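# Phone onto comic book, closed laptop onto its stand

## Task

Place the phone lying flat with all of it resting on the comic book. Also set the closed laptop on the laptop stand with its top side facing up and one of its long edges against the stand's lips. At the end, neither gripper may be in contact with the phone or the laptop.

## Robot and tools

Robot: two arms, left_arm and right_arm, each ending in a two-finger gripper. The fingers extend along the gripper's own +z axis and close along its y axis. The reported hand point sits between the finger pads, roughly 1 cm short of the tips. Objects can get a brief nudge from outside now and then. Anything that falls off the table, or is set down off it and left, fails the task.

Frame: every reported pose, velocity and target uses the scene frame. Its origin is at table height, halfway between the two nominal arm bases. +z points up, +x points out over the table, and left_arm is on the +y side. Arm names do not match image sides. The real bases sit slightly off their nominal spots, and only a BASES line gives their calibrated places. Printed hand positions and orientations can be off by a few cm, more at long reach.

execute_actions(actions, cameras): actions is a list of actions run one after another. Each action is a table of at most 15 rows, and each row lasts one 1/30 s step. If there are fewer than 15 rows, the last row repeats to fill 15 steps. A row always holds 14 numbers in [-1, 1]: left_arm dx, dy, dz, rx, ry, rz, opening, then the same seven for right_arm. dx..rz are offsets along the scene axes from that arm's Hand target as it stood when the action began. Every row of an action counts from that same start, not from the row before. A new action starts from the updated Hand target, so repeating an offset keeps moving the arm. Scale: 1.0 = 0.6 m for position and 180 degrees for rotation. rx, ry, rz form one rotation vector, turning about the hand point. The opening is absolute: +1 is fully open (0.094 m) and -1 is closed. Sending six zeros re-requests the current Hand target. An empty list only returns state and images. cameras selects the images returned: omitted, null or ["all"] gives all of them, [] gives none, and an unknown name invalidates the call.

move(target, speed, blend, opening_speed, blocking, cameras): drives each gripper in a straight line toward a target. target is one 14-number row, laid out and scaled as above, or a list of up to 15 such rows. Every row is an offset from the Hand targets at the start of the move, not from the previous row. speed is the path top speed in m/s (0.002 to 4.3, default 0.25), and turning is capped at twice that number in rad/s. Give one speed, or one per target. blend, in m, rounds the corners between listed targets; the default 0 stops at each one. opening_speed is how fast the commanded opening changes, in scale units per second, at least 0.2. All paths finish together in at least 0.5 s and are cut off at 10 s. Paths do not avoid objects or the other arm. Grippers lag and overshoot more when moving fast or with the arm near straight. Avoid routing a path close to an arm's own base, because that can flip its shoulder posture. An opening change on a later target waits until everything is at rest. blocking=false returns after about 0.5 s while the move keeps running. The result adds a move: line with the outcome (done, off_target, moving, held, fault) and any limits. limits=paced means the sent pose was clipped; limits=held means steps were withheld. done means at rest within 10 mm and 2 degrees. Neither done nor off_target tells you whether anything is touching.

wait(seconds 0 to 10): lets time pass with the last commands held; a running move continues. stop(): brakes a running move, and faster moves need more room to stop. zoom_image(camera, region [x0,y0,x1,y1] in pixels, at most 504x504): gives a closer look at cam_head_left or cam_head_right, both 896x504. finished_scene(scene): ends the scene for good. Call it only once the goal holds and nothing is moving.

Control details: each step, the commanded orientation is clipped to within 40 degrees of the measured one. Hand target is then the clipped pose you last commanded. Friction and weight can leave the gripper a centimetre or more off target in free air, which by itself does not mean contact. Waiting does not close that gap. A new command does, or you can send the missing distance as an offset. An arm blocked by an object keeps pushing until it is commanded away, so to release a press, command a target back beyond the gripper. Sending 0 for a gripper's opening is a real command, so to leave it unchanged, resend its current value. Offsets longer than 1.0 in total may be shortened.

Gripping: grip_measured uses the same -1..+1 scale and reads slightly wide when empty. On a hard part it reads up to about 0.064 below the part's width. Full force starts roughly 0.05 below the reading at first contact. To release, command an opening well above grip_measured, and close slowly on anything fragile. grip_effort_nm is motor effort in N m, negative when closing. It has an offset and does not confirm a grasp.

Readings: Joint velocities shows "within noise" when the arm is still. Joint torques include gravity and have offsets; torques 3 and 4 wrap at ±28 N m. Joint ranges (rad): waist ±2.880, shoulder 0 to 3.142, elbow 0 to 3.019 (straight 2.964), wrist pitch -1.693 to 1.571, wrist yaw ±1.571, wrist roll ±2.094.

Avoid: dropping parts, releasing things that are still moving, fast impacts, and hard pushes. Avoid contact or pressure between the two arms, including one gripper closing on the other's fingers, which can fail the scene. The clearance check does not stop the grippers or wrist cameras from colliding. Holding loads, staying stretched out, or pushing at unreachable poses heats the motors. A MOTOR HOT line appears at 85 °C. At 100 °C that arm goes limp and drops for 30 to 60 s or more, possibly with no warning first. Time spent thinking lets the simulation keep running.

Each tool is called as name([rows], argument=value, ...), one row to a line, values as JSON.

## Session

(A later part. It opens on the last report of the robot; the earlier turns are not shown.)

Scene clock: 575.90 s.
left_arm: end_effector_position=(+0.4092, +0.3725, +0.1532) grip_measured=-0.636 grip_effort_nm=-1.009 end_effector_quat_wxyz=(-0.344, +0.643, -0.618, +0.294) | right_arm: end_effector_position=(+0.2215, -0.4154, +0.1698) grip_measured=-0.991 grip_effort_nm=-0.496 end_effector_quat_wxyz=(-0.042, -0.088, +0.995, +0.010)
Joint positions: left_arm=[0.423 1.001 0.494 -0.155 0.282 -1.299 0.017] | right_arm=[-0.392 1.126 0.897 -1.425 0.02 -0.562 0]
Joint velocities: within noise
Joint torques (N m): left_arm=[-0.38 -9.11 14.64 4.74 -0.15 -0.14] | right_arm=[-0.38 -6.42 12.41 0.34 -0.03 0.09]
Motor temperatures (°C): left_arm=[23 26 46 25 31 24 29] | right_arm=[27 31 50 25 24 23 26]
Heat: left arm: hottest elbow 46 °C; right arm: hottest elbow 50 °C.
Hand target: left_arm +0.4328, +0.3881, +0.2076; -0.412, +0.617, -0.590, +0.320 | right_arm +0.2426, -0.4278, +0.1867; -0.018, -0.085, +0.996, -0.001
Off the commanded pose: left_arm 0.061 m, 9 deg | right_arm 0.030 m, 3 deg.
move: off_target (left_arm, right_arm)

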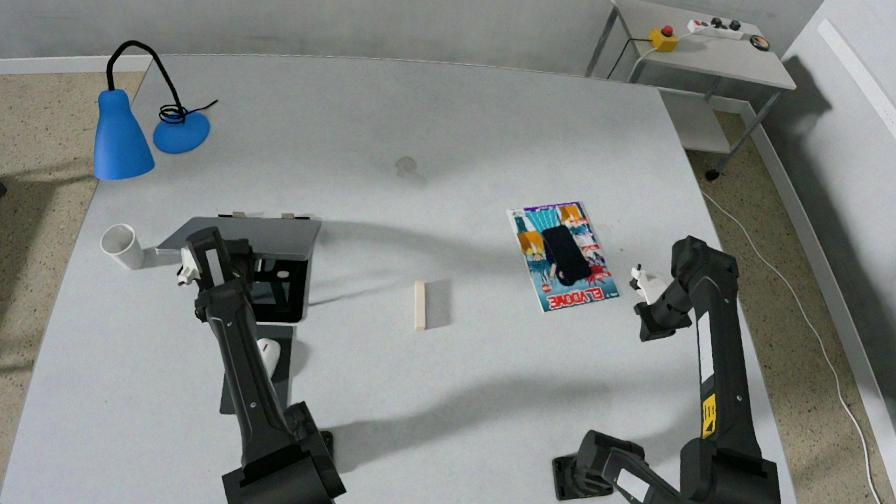

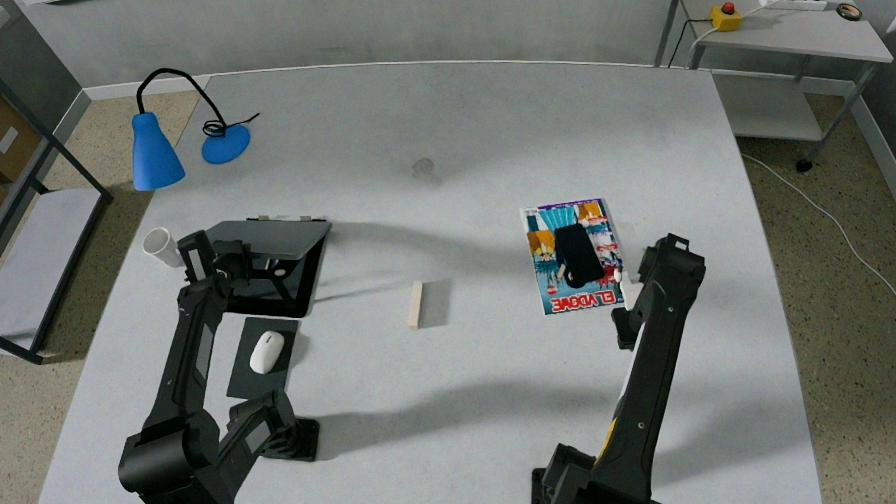

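move([
  [-0.03, -0.025, 0.0, 0.0, 0.0, 0.0, -0.95, 0, 0, 0, 0, 0, 0, -1],
  [-0.03, -0.025, -0.06, 0.0, 0.0, 0.0, -0.95, 0, 0, 0, 0, 0, 0, -1],
], speed=0.05)

zoom_image(camera="cam_head_left", region=[130, 180, 350, 330])

zoom_image(camera="cam_head_right", region=[150, 180, 370, 330])

Scene clock: 581.37 s.
left_arm: end_effector_position=(+0.4013, +0.3693, +0.1452) grip_measured=-0.636 grip_effort_nm=-1.009 end_effector_quat_wxyz=(-0.371, +0.641, -0.599, +0.305) | right_arm: end_effector_position=(+0.2215, -0.4154, +0.1698) grip_measured=-0.991 grip_effort_nm=-0.496 end_effector_quat_wxyz=(-0.042, -0.088, +0.995, +0.010)
Joint positions: left_arm=[0.415 0.978 0.417 -0.032 0.262 -1.335 0.017] | right_arm=[-0.392 1.126 0.897 -1.425 0.02 -0.562 0]
Joint velocities: within noise
Joint torques (N m): left_arm=[-2.37 -7.77 11.59 4.4 -0.15 0.07] | right_arm=[-0.44 -6.48 12.44 0.36 -0.03 0.09]
Motor temperatures (°C): left_arm=[23 26 45 25 31 24 29] | right_arm=[27 31 50 25 24 23 26]
Heat: left arm: hottest elbow 45 °C; right arm: hottest elbow 50 °C.
Hand target: left_arm +0.4147, +0.3731, +0.1716; -0.412, +0.617, -0.590, +0.320 | right_arm +0.2426, -0.4278, +0.1867; -0.018, -0.085, +0.996, -0.001
Off the commanded pose: left_arm 0.030 m, 6 deg | right_arm 0.030 m, 3 deg.
move: off_target (left_arm, right_arm)

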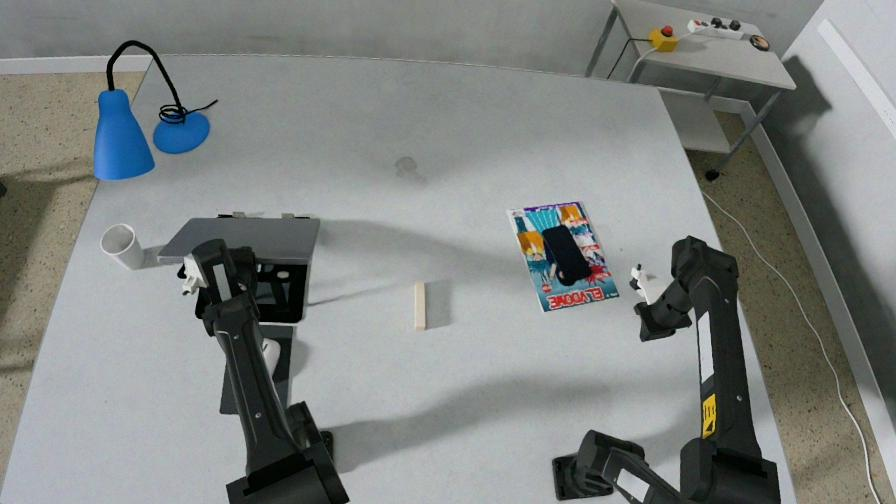

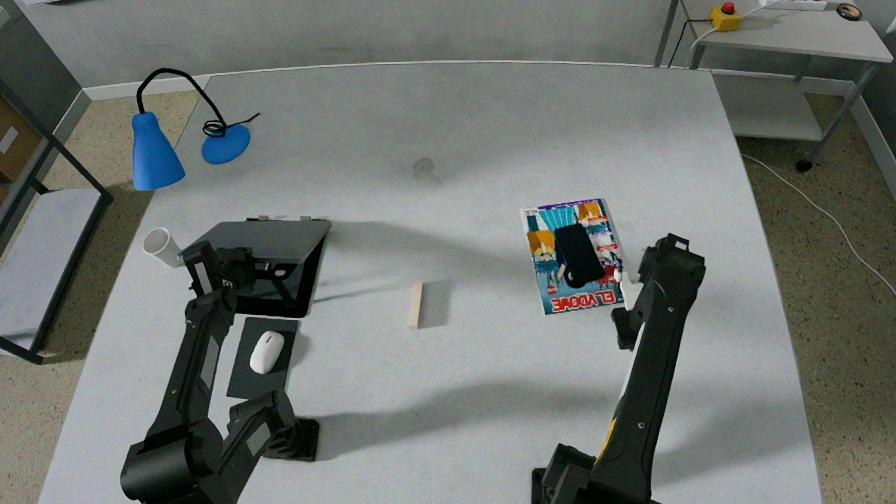

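Scaled by 2.291.

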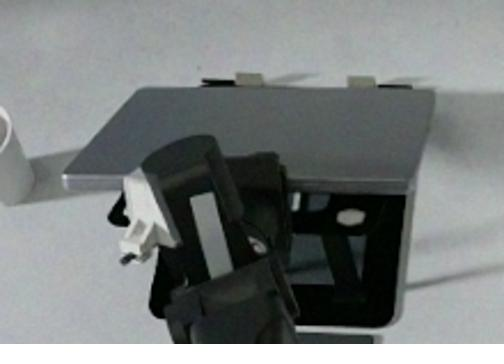

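Scaled by 2.291.

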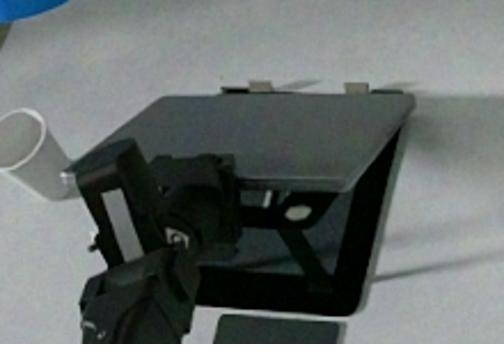

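move([
  [0.012, -0.01, -0.06, 0.0, -0.015, 0.0, -0.95, 0, 0, 0, 0, 0, 0, -1],
], speed=0.05)

zoom_image(camera="cam_head_left", region=[130, 180, 350, 330])

zoom_image(camera="cam_head_right", region=[150, 180, 370, 330])

Scene clock: 588.00 s.
left_arm: end_effector_position=(+0.4180, +0.3703, +0.1502) grip_measured=-0.637 grip_effort_nm=-1.009 end_effector_quat_wxyz=(-0.421, +0.619, -0.568, +0.343) | right_arm: end_effector_position=(+0.2215, -0.4154, +0.1698) grip_measured=-0.991 grip_effort_nm=-0.496 end_effector_quat_wxyz=(-0.042, -0.088, +0.995, +0.010)
Joint positions: left_arm=[0.398 1.045 0.366 0.24 0.256 -1.393 0.017] | right_arm=[-0.392 1.126 0.897 -1.425 0.02 -0.562 0]
Joint velocities: within noise
Joint torques (N m): left_arm=[-3.08 -2.26 8.43 4.15 -0.57 0.38] | right_arm=[-0.38 -6.48 12.44 0.34 -0.02 0.09]
Motor temperatures (°C): left_arm=[23 26 44 25 31 24 29] | right_arm=[26 31 50 25 24 23 26]
Heat: left arm: hottest elbow 44 °C; right arm: hottest elbow 50 °C.
Hand target: left_arm +0.4219, +0.3669, +0.1355; -0.425, +0.609, -0.580, +0.334 | right_arm +0.2426, -0.4278, +0.1867; -0.018, -0.085, +0.996, -0.001
Off the commanded pose: left_arm 0.015 m, 2 deg | right_arm 0.030 m, 3 deg.
move: off_target (left_arm, right_arm)

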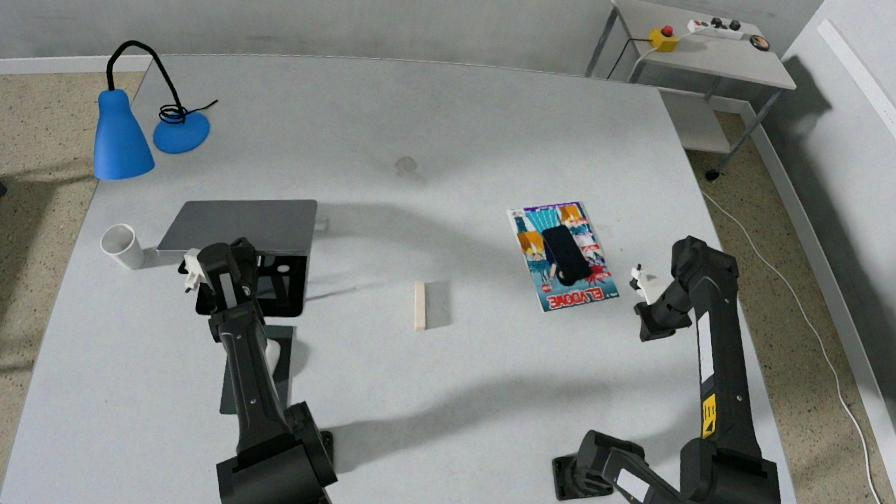

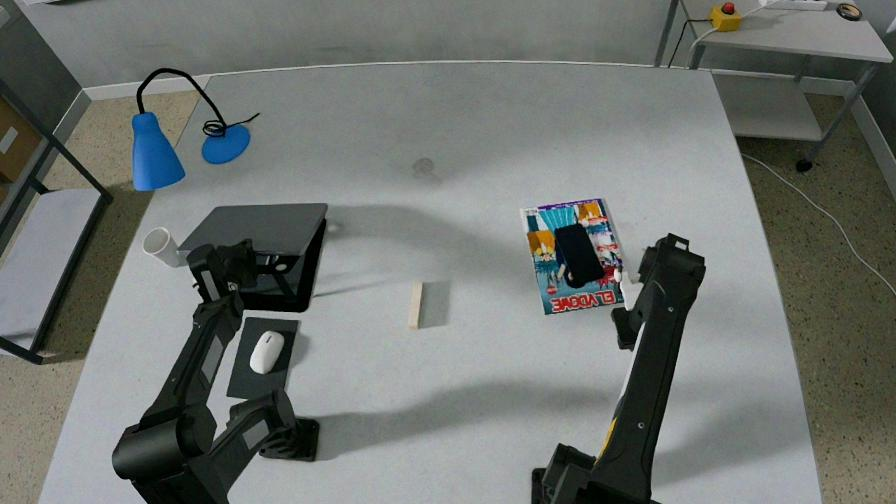

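Scaled by 2.291.

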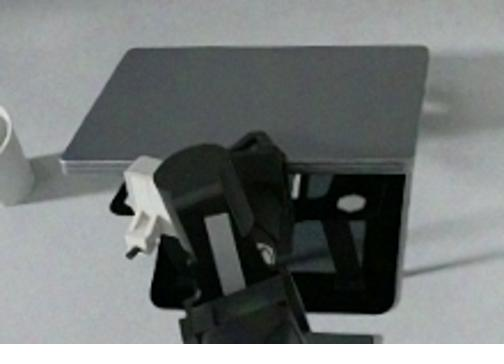

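Scaled by 2.291.

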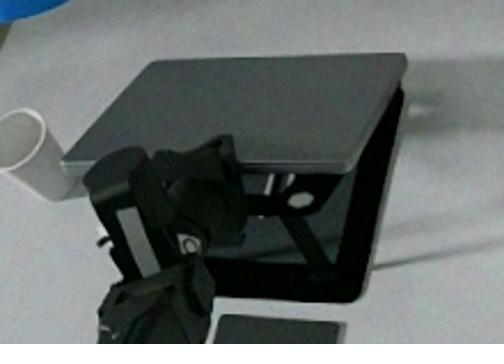

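move([
  [0.0, 0.0, 0.10, 0.0, 0.04, 0.0, -0.95, 0, 0, 0, 0, 0, 0, -1],
  [-0.035, 0.0, 0.16, 0.0, 0.06, 0.0, -0.95, 0, 0, 0, 0, 0, 0, -1],
], speed=0.06)

zoom_image(camera="cam_head_left", region=[130, 180, 350, 330])

zoom_image(camera="cam_head_right", region=[150, 180, 370, 330])

Scene clock: 600.33 s.
left_arm: end_effector_position=(+0.3747, +0.3547, +0.1592) grip_measured=-0.638 grip_effort_nm=-1.013 end_effector_quat_wxyz=(-0.314, +0.662, -0.633, +0.250) | right_arm: end_effector_position=(+0.2215, -0.4154, +0.1698) grip_measured=-0.991 grip_effort_nm=-0.491 end_effector_quat_wxyz=(-0.042, -0.088, +0.995, +0.010)
Joint positions: left_arm=[0.383 0.865 0.502 -0.4 0.202 -1.292 0.017] | right_arm=[-0.392 1.126 0.897 -1.425 0.02 -0.562 0]
Joint velocities: within noise
Joint torques (N m): left_arm=[-1.49 -7.88 21.11 0.88 0.25 0.05] | right_arm=[-0.38 -6.48 12.42 0.34 -0.02 0.09]
Motor temperatures (°C): left_arm=[23 26 42 25 31 24 29] | right_arm=[26 31 50 25 24 23 26]
Heat: left arm: hottest elbow 42 °C; right arm: hottest elbow 50 °C.
Hand target: left_arm +0.4009, +0.3669, +0.2315; -0.369, +0.638, -0.618, +0.275 | right_arm +0.2426, -0.4278, +0.1867; -0.018, -0.085, +0.996, -0.001
Off the commanded pose: left_arm 0.078 m, 8 deg | right_arm 0.030 m, 3 deg.
move: off_target (left_arm, right_arm)

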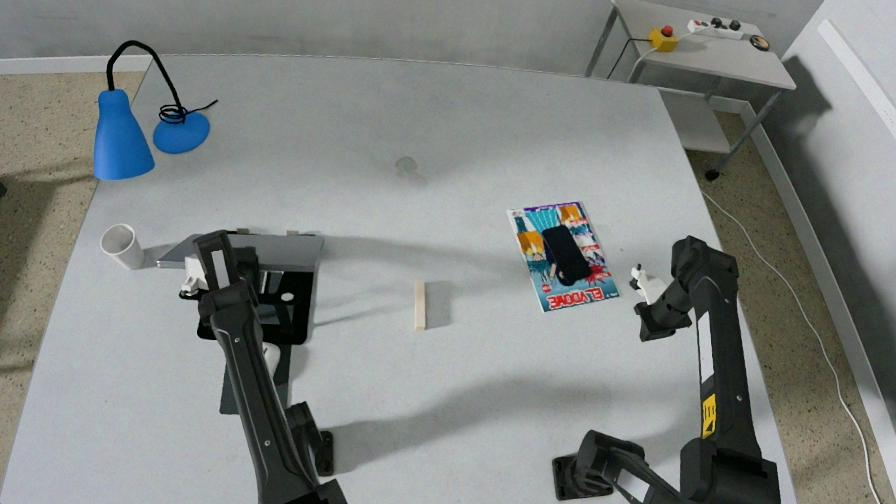

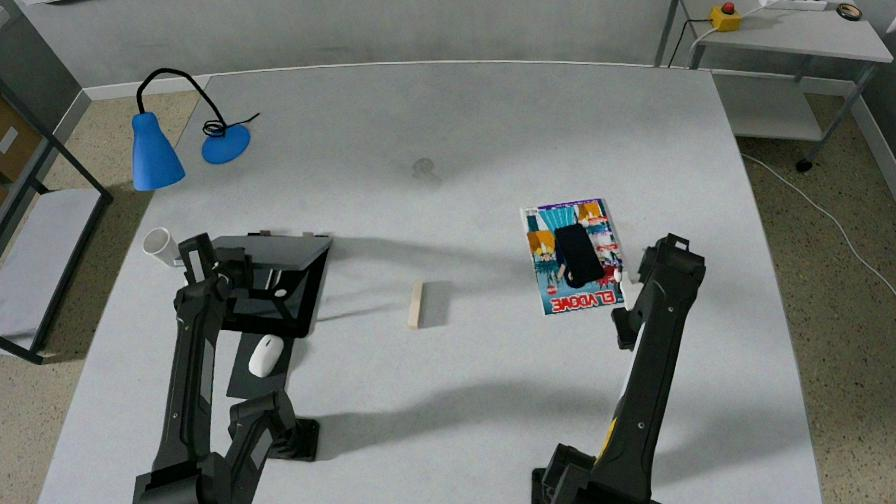

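Scaled by 2.291.

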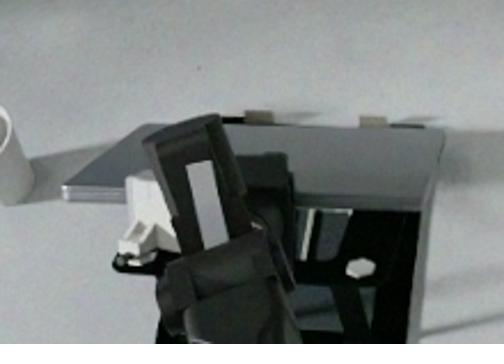

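Scaled by 2.291.

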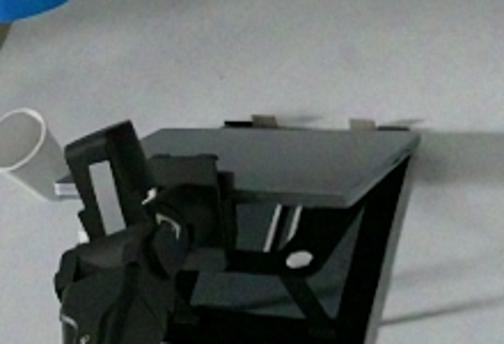

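move([
  [0.0, -0.01, -0.045, 0.0, 0.0, 0.0, -0.95, 0, 0, 0, 0, 0, 0, -1],
], speed=0.05)

zoom_image(camera="cam_head_left", region=[130, 190, 350, 360])

zoom_image(camera="cam_head_right", region=[150, 190, 370, 360])

Scene clock: 609.17 s.
left_arm: end_effector_position=(+0.3768, +0.3558, +0.1612) grip_measured=-0.638 grip_effort_nm=-1.013 end_effector_quat_wxyz=(-0.320, +0.661, -0.631, +0.250) | right_arm: end_effector_position=(+0.2215, -0.4154, +0.1698) grip_measured=-0.991 grip_effort_nm=-0.496 end_effector_quat_wxyz=(-0.042, -0.088, +0.995, +0.010)
Joint positions: left_arm=[0.38 0.866 0.502 -0.387 0.195 -1.293 0.017] | right_arm=[-0.392 1.126 0.897 -1.425 0.02 -0.562 0]
Joint velocities: within noise
Joint torques (N m): left_arm=[-2.55 -6.95 15.77 3.26 -0.07 -0.04] | right_arm=[-0.38 -6.42 12.41 0.34 -0.02 0.1]
Motor temperatures (°C): left_arm=[23 26 42 25 31 24 29] | right_arm=[26 31 50 25 24 23 26]
Heat: left arm: hottest elbow 42 °C; right arm: hottest elbow 50 °C.
Hand target: left_arm +0.4009, +0.3610, +0.2047; -0.369, +0.638, -0.618, +0.275 | right_arm +0.2426, -0.4278, +0.1867; -0.018, -0.085, +0.996, -0.001
Off the commanded pose: left_arm 0.050 m, 7 deg | right_arm 0.030 m, 3 deg.
move: off_target (left_arm, right_arm)

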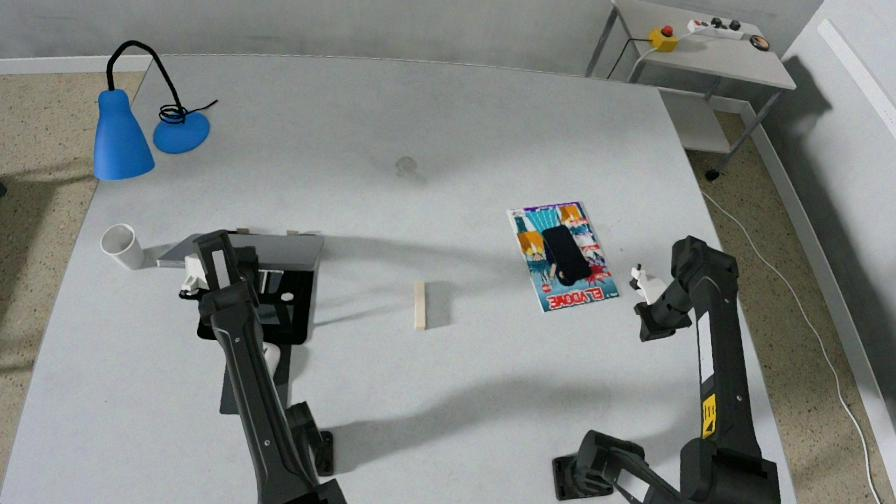

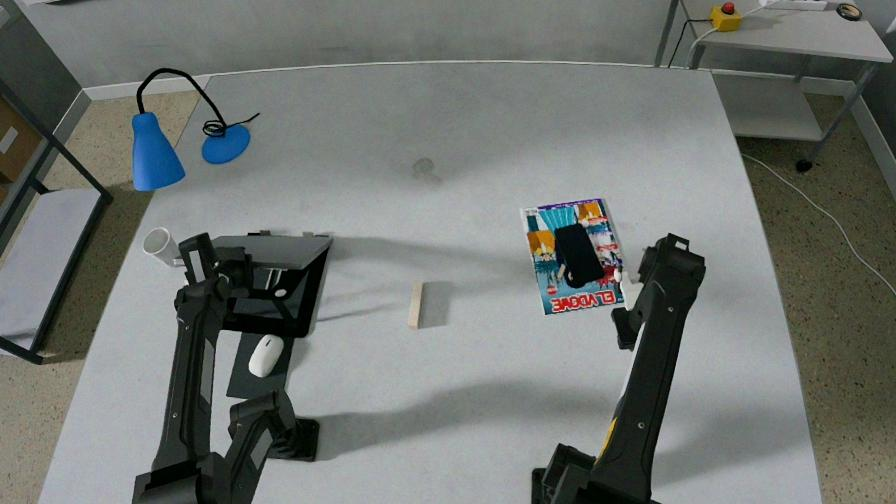

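Scaled by 2.291.

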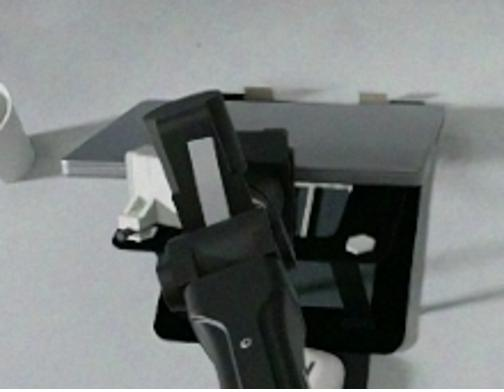

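Scaled by 2.291.

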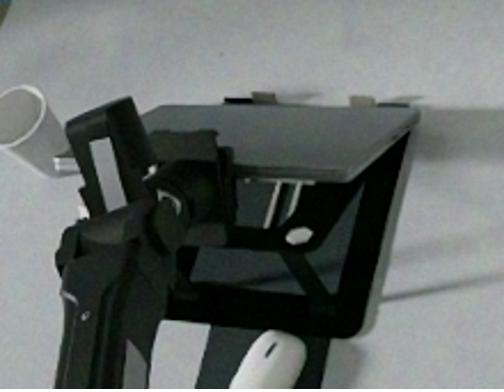

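move([
  [0.0, 0.0, -0.03, 0.0, 0.0, 0.0, -0.5, 0, 0, 0, 0, 0, 0, -1],
], speed=0.03, opening_speed=0.2)

zoom_image(camera="cam_head_left", region=[130, 190, 350, 360])

zoom_image(camera="cam_head_right", region=[150, 190, 370, 360])

Scene clock: 615.67 s.
left_arm: end_effector_position=(+0.3832, +0.3601, +0.1561) grip_measured=-0.502 grip_effort_nm=0.085 end_effector_quat_wxyz=(-0.333, +0.659, -0.626, +0.251) | right_arm: end_effector_position=(+0.2215, -0.4154, +0.1698) grip_measured=-0.991 grip_effort_nm=-0.496 end_effector_quat_wxyz=(-0.042, -0.088, +0.995, +0.010)
Joint positions: left_arm=[0.378 0.893 0.487 -0.319 0.182 -1.297 0.023] | right_arm=[-0.392 1.126 0.897 -1.425 0.02 -0.562 0]
Joint velocities: within noise
Joint torques (N m): left_arm=[-2.43 -6.71 13.5 3.59 0.42 -0.03] | right_arm=[-0.32 -6.48 12.41 0.34 -0.03 0.09]
Motor temperatures (°C): left_arm=[23 26 42 25 30 24 29] | right_arm=[26 31 50 25 24 23 26]
Heat: left arm: hottest elbow 42 °C; right arm: hottest elbow 50 °C.
Hand target: left_arm +0.4009, +0.3610, +0.1865; -0.369, +0.638, -0.618, +0.275 | right_arm +0.2426, -0.4278, +0.1867; -0.018, -0.085, +0.996, -0.001
Off the commanded pose: left_arm 0.035 m, 6 deg | right_arm 0.030 m, 3 deg.
move: off_target (left_arm, right_arm)

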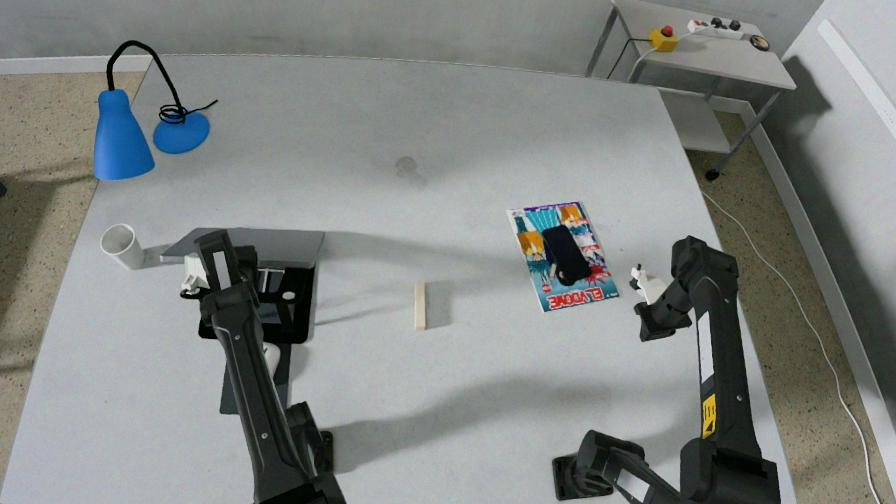

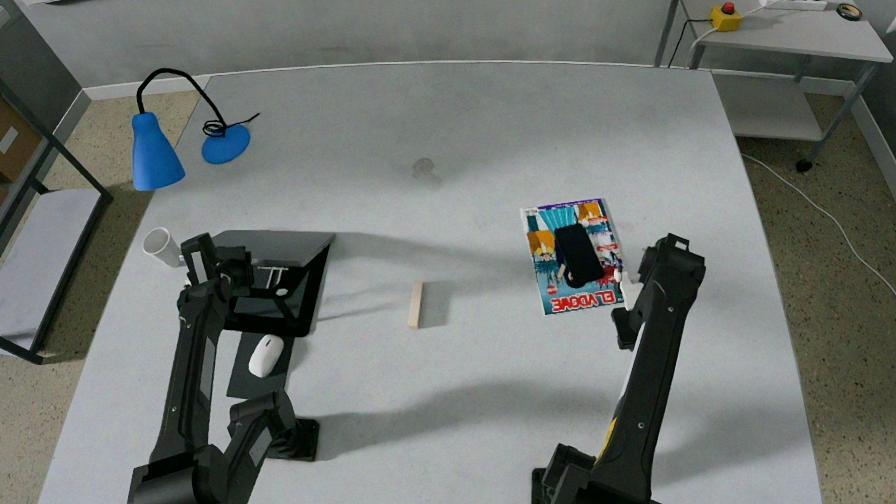

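Scaled by 2.291.

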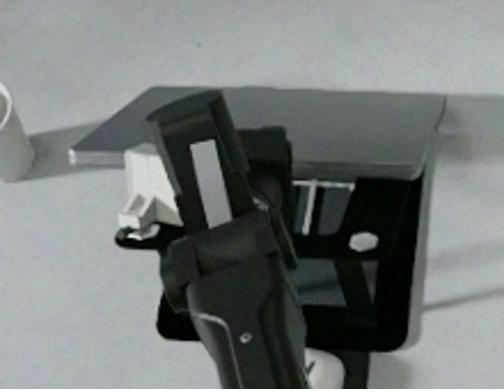

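Scaled by 2.291.

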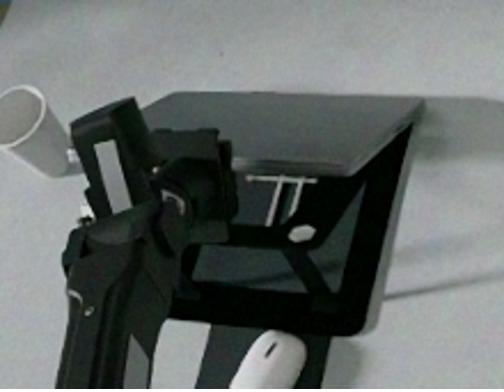

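zoom_image(camera="cam_head_left", region=[220, 215, 340, 275])

zoom_image(camera="cam_head_right", region=[230, 215, 350, 275])

Scaled by 4.200.

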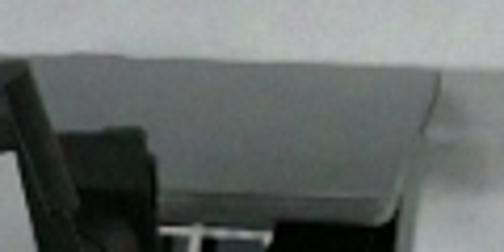

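Scaled by 4.200.

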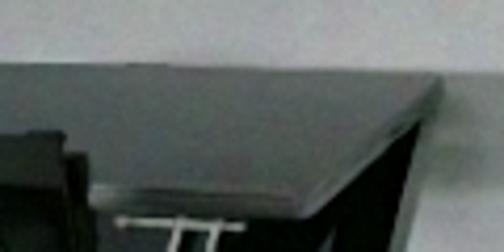

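move([
  [-0.05, 0.0, 0.03, 0.0, 0.0, 0.0, -0.5, 0, 0, 0, 0, 0, 0, -1],
], speed=0.03)

zoom_image(camera="cam_head_left", region=[130, 190, 350, 360])

zoom_image(camera="cam_head_right", region=[150, 190, 370, 360])

Scene clock: 628.93 s.
left_arm: end_effector_position=(+0.3657, +0.3545, +0.1880) grip_measured=-0.501 grip_effort_nm=0.081 end_effector_quat_wxyz=(-0.352, +0.645, -0.622, +0.272) | right_arm: end_effector_position=(+0.2215, -0.4154, +0.1698) grip_measured=-0.991 grip_effort_nm=-0.491 end_effector_quat_wxyz=(-0.042, -0.088, +0.995, +0.010)
Joint positions: left_arm=[0.405 0.759 0.487 -0.399 0.229 -1.284 0.023] | right_arm=[-0.392 1.126 0.897 -1.425 0.02 -0.562 0]
Joint velocities: within noise
Joint torques (N m): left_arm=[0.26 -4.07 14.06 1.87 0.14 0.17] | right_arm=[-0.38 -6.53 12.41 0.35 -0.03 0.09]
Motor temperatures (°C): left_arm=[23 26 42 25 30 24 29] | right_arm=[26 31 51 25 24 23 26]
Heat: left arm: hottest elbow 42 °C; right arm: hottest elbow 51 °C.
Hand target: left_arm +0.3709, +0.3610, +0.2044; -0.369, +0.638, -0.618, +0.275 | right_arm +0.2426, -0.4278, +0.1867; -0.018, -0.085, +0.996, -0.001
Off the commanded pose: left_arm 0.018 m, 2 deg | right_arm 0.030 m, 3 deg.
move: off_target (left_arm, right_arm)

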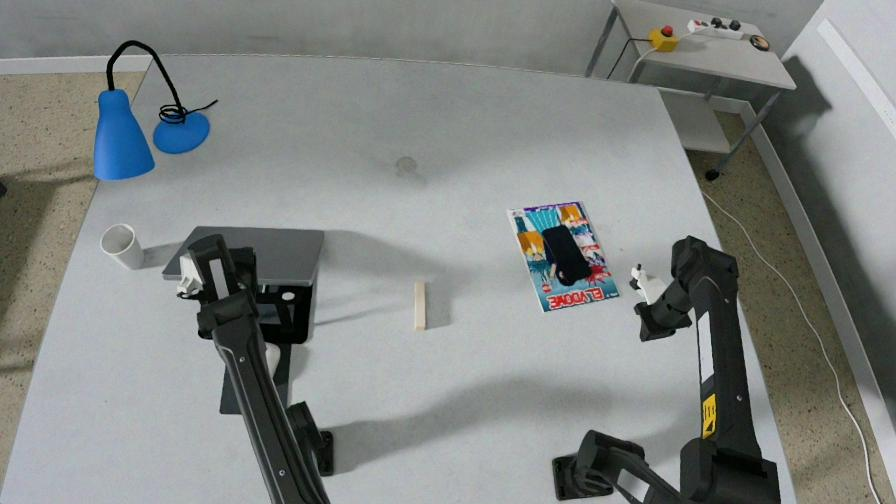

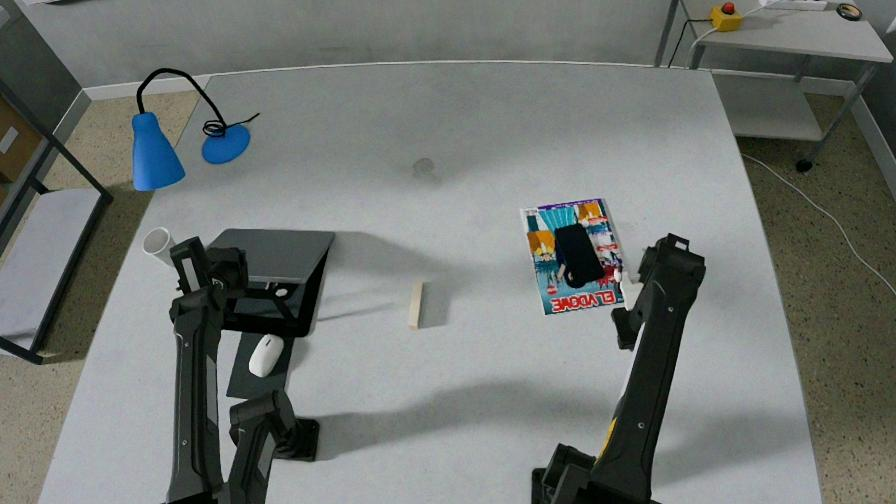

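Scaled by 2.291.

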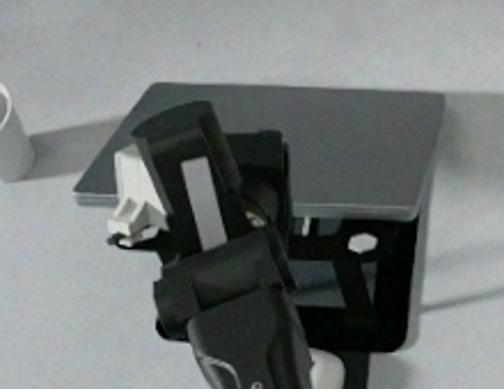

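Scaled by 2.291.

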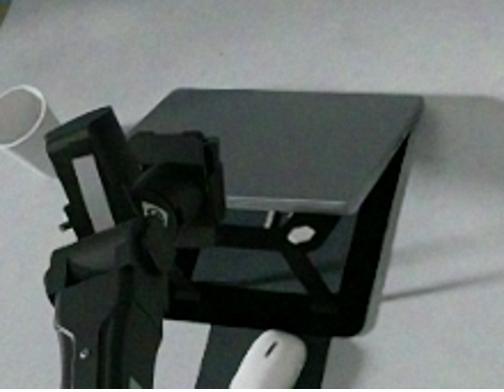

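move([
  [0.0, 0.0, -0.03, 0.0, 0.0, 0.0, -0.5, 0, 0, 0, 0, 0, 0, -1],
], speed=0.03)

zoom_image(camera="cam_head_left", region=[150, 210, 330, 310])

zoom_image(camera="cam_head_right", region=[160, 210, 340, 310])

Scene clock: 642.17 s.
left_arm: end_effector_position=(+0.3708, +0.3567, +0.1906) grip_measured=-0.501 grip_effort_nm=0.085 end_effector_quat_wxyz=(-0.365, +0.638, -0.619, +0.277) | right_arm: end_effector_position=(+0.2215, -0.4154, +0.1698) grip_measured=-0.991 grip_effort_nm=-0.491 end_effector_quat_wxyz=(-0.042, -0.088, +0.995, +0.010)
Joint positions: left_arm=[0.405 0.766 0.48 -0.352 0.229 -1.283 0.023] | right_arm=[-0.392 1.126 0.897 -1.425 0.02 -0.562 0]
Joint velocities: within noise
Joint torques (N m): left_arm=[-1.03 -2.96 10.77 2.33 0.14 0.13] | right_arm=[-0.38 -6.53 12.41 0.36 -0.02 0.09]
Motor temperatures (°C): left_arm=[23 26 42 24 30 24 28] | right_arm=[26 31 51 25 24 23 26]
Heat: left arm: hottest elbow 42 °C; right arm: hottest elbow 51 °C.
Hand target: left_arm +0.3709, +0.3610, +0.1864; -0.369, +0.638, -0.618, +0.275 | right_arm +0.2426, -0.4278, +0.1867; -0.018, -0.085, +0.996, -0.001
Off the commanded pose: left_arm 0.006 m, 0 deg | right_arm 0.030 m, 3 deg.
move: off_target (right_arm)

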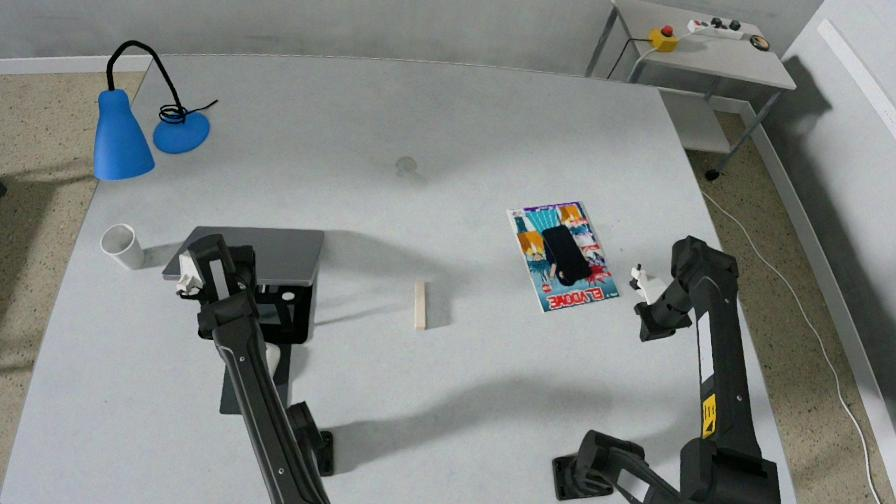

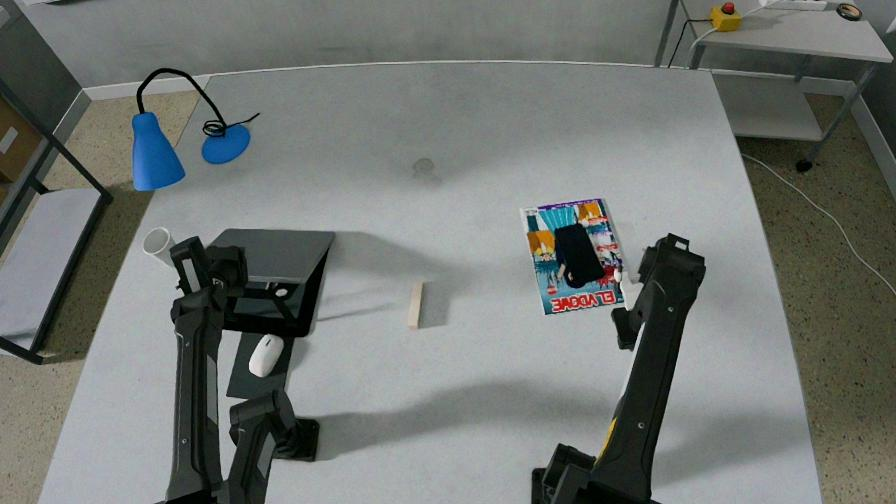

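Scaled by 2.800.

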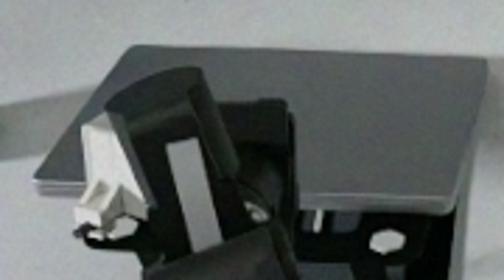

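Scaled by 2.800.

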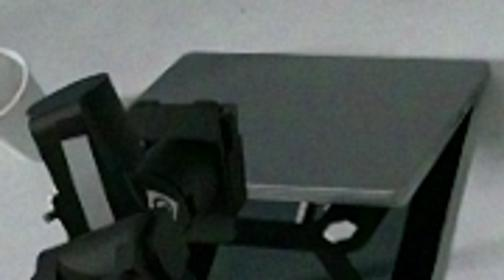

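move([
  [-0.06, 0.0, 0.06, 0.0, 0.0, 0.0, -0.5, 0, 0, 0, 0, 0, 0, -1],
], speed=0.03)

zoom_image(camera="cam_head_left", region=[150, 210, 330, 310])

zoom_image(camera="cam_head_right", region=[160, 210, 340, 310])

Scene clock: 651.47 s.
left_arm: end_effector_position=(+0.3324, +0.3544, +0.2016) grip_measured=-0.501 grip_effort_nm=0.081 end_effector_quat_wxyz=(-0.351, +0.644, -0.622, +0.274) | right_arm: end_effector_position=(+0.2215, -0.4154, +0.1698) grip_measured=-0.991 grip_effort_nm=-0.496 end_effector_quat_wxyz=(-0.042, -0.088, +0.995, +0.010)
Joint positions: left_arm=[0.482 0.626 0.48 -0.536 0.293 -1.234 0.023] | right_arm=[-0.392 1.126 0.897 -1.425 0.02 -0.562 0]
Joint velocities: within noise
Joint torques (N m): left_arm=[-0.67 -3.31 14.82 1.24 0.18 0.16] | right_arm=[-0.44 -6.48 12.42 0.35 -0.02 0.09]
Motor temperatures (°C): left_arm=[23 26 41 24 30 24 28] | right_arm=[26 31 51 25 24 23 26]
Heat: left arm: hottest elbow 41 °C; right arm: hottest elbow 51 °C.
Hand target: left_arm +0.3349, +0.3609, +0.2225; -0.369, +0.638, -0.618, +0.275 | right_arm +0.2426, -0.4278, +0.1867; -0.018, -0.085, +0.996, -0.001
Off the commanded pose: left_arm 0.022 m, 2 deg | right_arm 0.030 m, 3 deg.
move: off_target (left_arm, right_arm)

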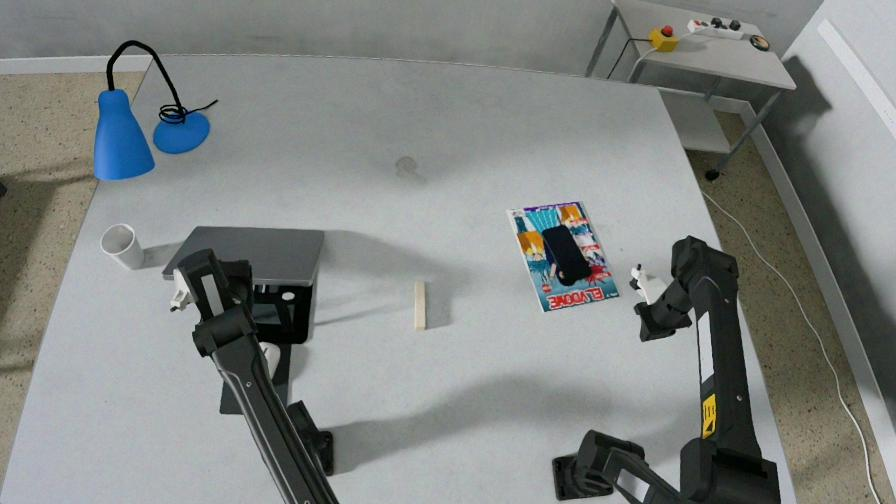

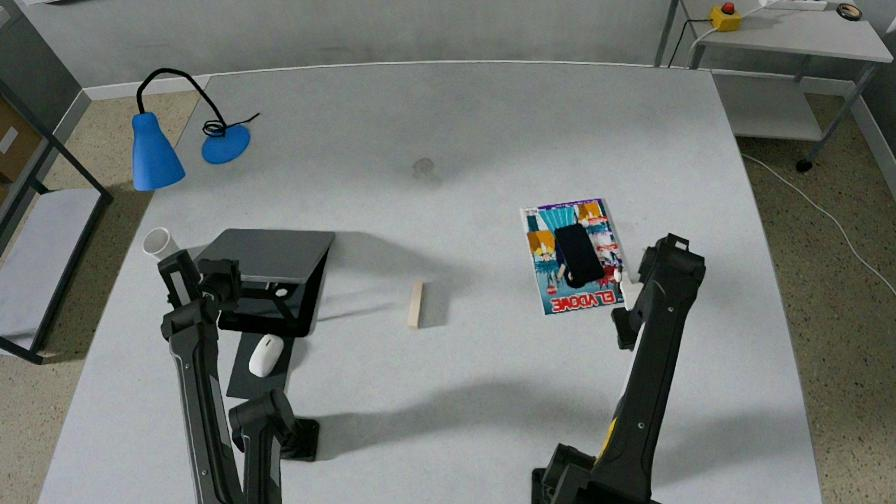

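Scaled by 2.800.

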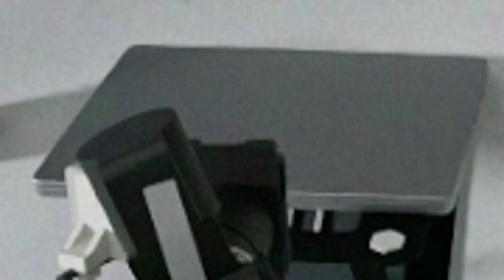

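Scaled by 2.800.

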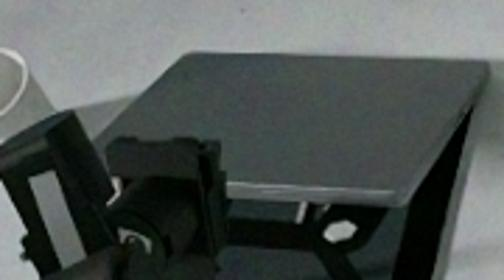

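move([
  [-0.12, 0.0, 0.1, 0.0, 0.0, 0.0, -0.5, 0, 0, 0, 0, 0, 0, -1],
  [-0.25, 0.1, 0.2, 0.0, 0.1, 0.1, -0.5, 0, 0, 0, 0, 0, 0, -1],
], speed=0.12)

zoom_image(camera="cam_head_left", region=[140, 200, 340, 350])

zoom_image(camera="cam_head_right", region=[150, 200, 350, 350])

Scene clock: 658.60 s.
left_arm: end_effector_position=(+0.1849, +0.4129, +0.3088) grip_measured=-0.501 grip_effort_nm=0.085 end_effector_quat_wxyz=(-0.280, +0.768, -0.564, +0.118) | right_arm: end_effector_position=(+0.2215, -0.4154, +0.1698) grip_measured=-0.991 grip_effort_nm=-0.496 end_effector_quat_wxyz=(-0.042, -0.088, +0.995, +0.010)
Joint positions: left_arm=[1.022 0.56 0.887 -1.344 0.288 -0.906 0.023] | right_arm=[-0.392 1.126 0.897 -1.425 0.02 -0.562 0]
Joint velocities: within noise
Joint torques (N m): left_arm=[-0.73 -0.15 17.77 0.81 0.05 0.16] | right_arm=[-0.38 -6.42 12.42 0.34 -0.02 0.08]
Motor temperatures (°C): left_arm=[23 26 41 24 30 24 28] | right_arm=[26 31 51 25 24 23 26]
Heat: left arm: hottest elbow 41 °C; right arm: hottest elbow 51 °C.
Hand target: left_arm +0.1849, +0.4209, +0.3425; -0.306, +0.761, -0.561, +0.112 | right_arm +0.2426, -0.4278, +0.1867; -0.018, -0.085, +0.996, -0.001
Off the commanded pose: left_arm 0.035 m, 3 deg | right_arm 0.030 m, 3 deg.
move: off_target (left_arm, right_arm)

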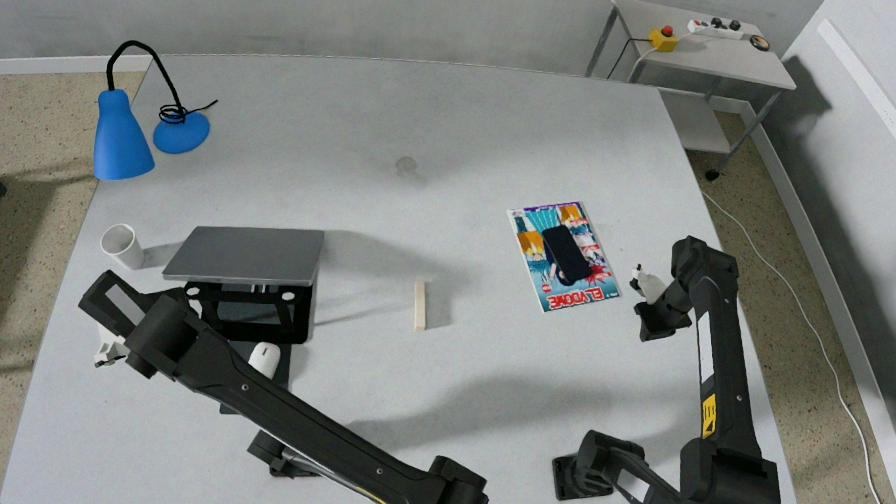

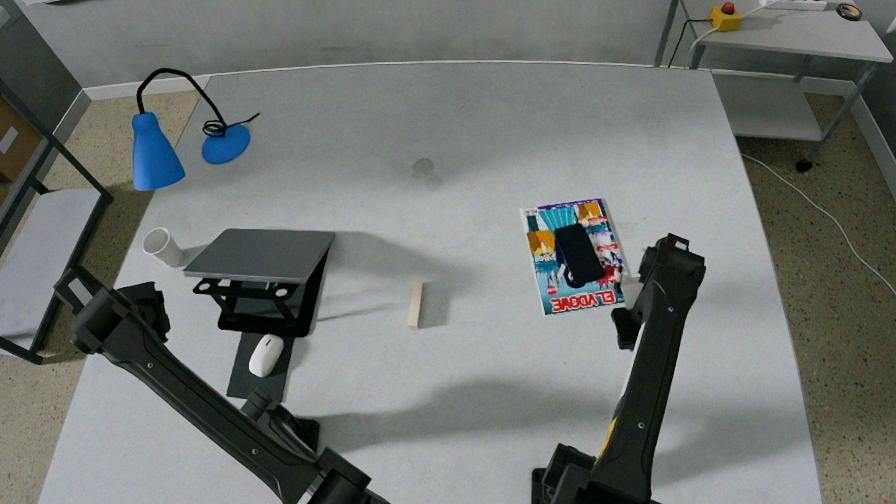

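Scaled by 2.520.

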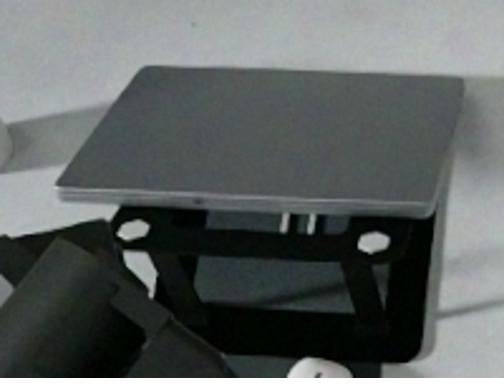

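Scaled by 2.520.

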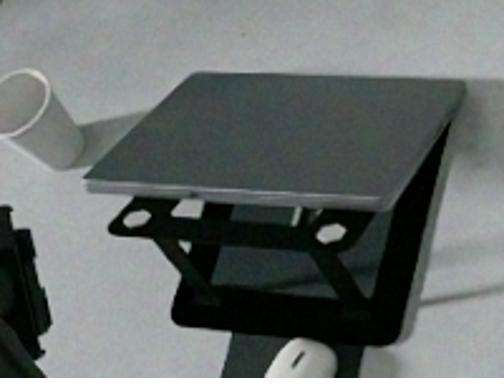

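zoom_image(camera="cam_head_right", region=[220, 215, 340, 255])

zoom_image(camera="cam_head_left", region=[190, 215, 330, 255])

zoom_image(camera="cam_head_right", region=[300, 220, 350, 260])

zoom_image(camera="cam_head_left", region=[290, 220, 340, 260])

Scaled by 4.200.

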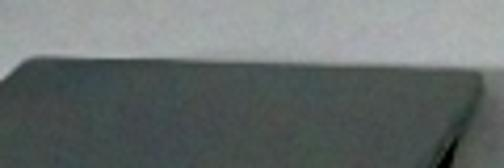

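Scaled by 3.600.

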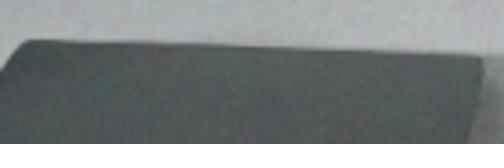

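Scaled by 10.080.

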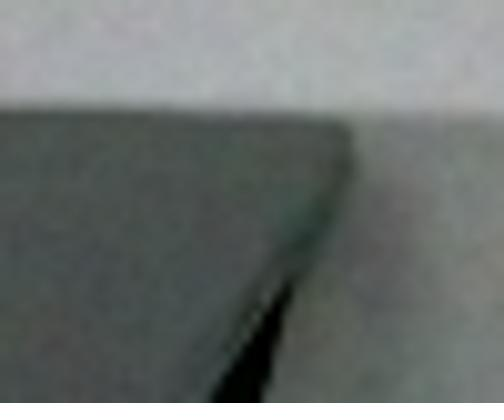

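Scaled by 10.080.

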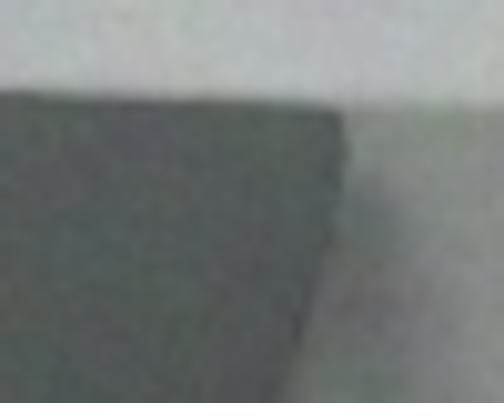

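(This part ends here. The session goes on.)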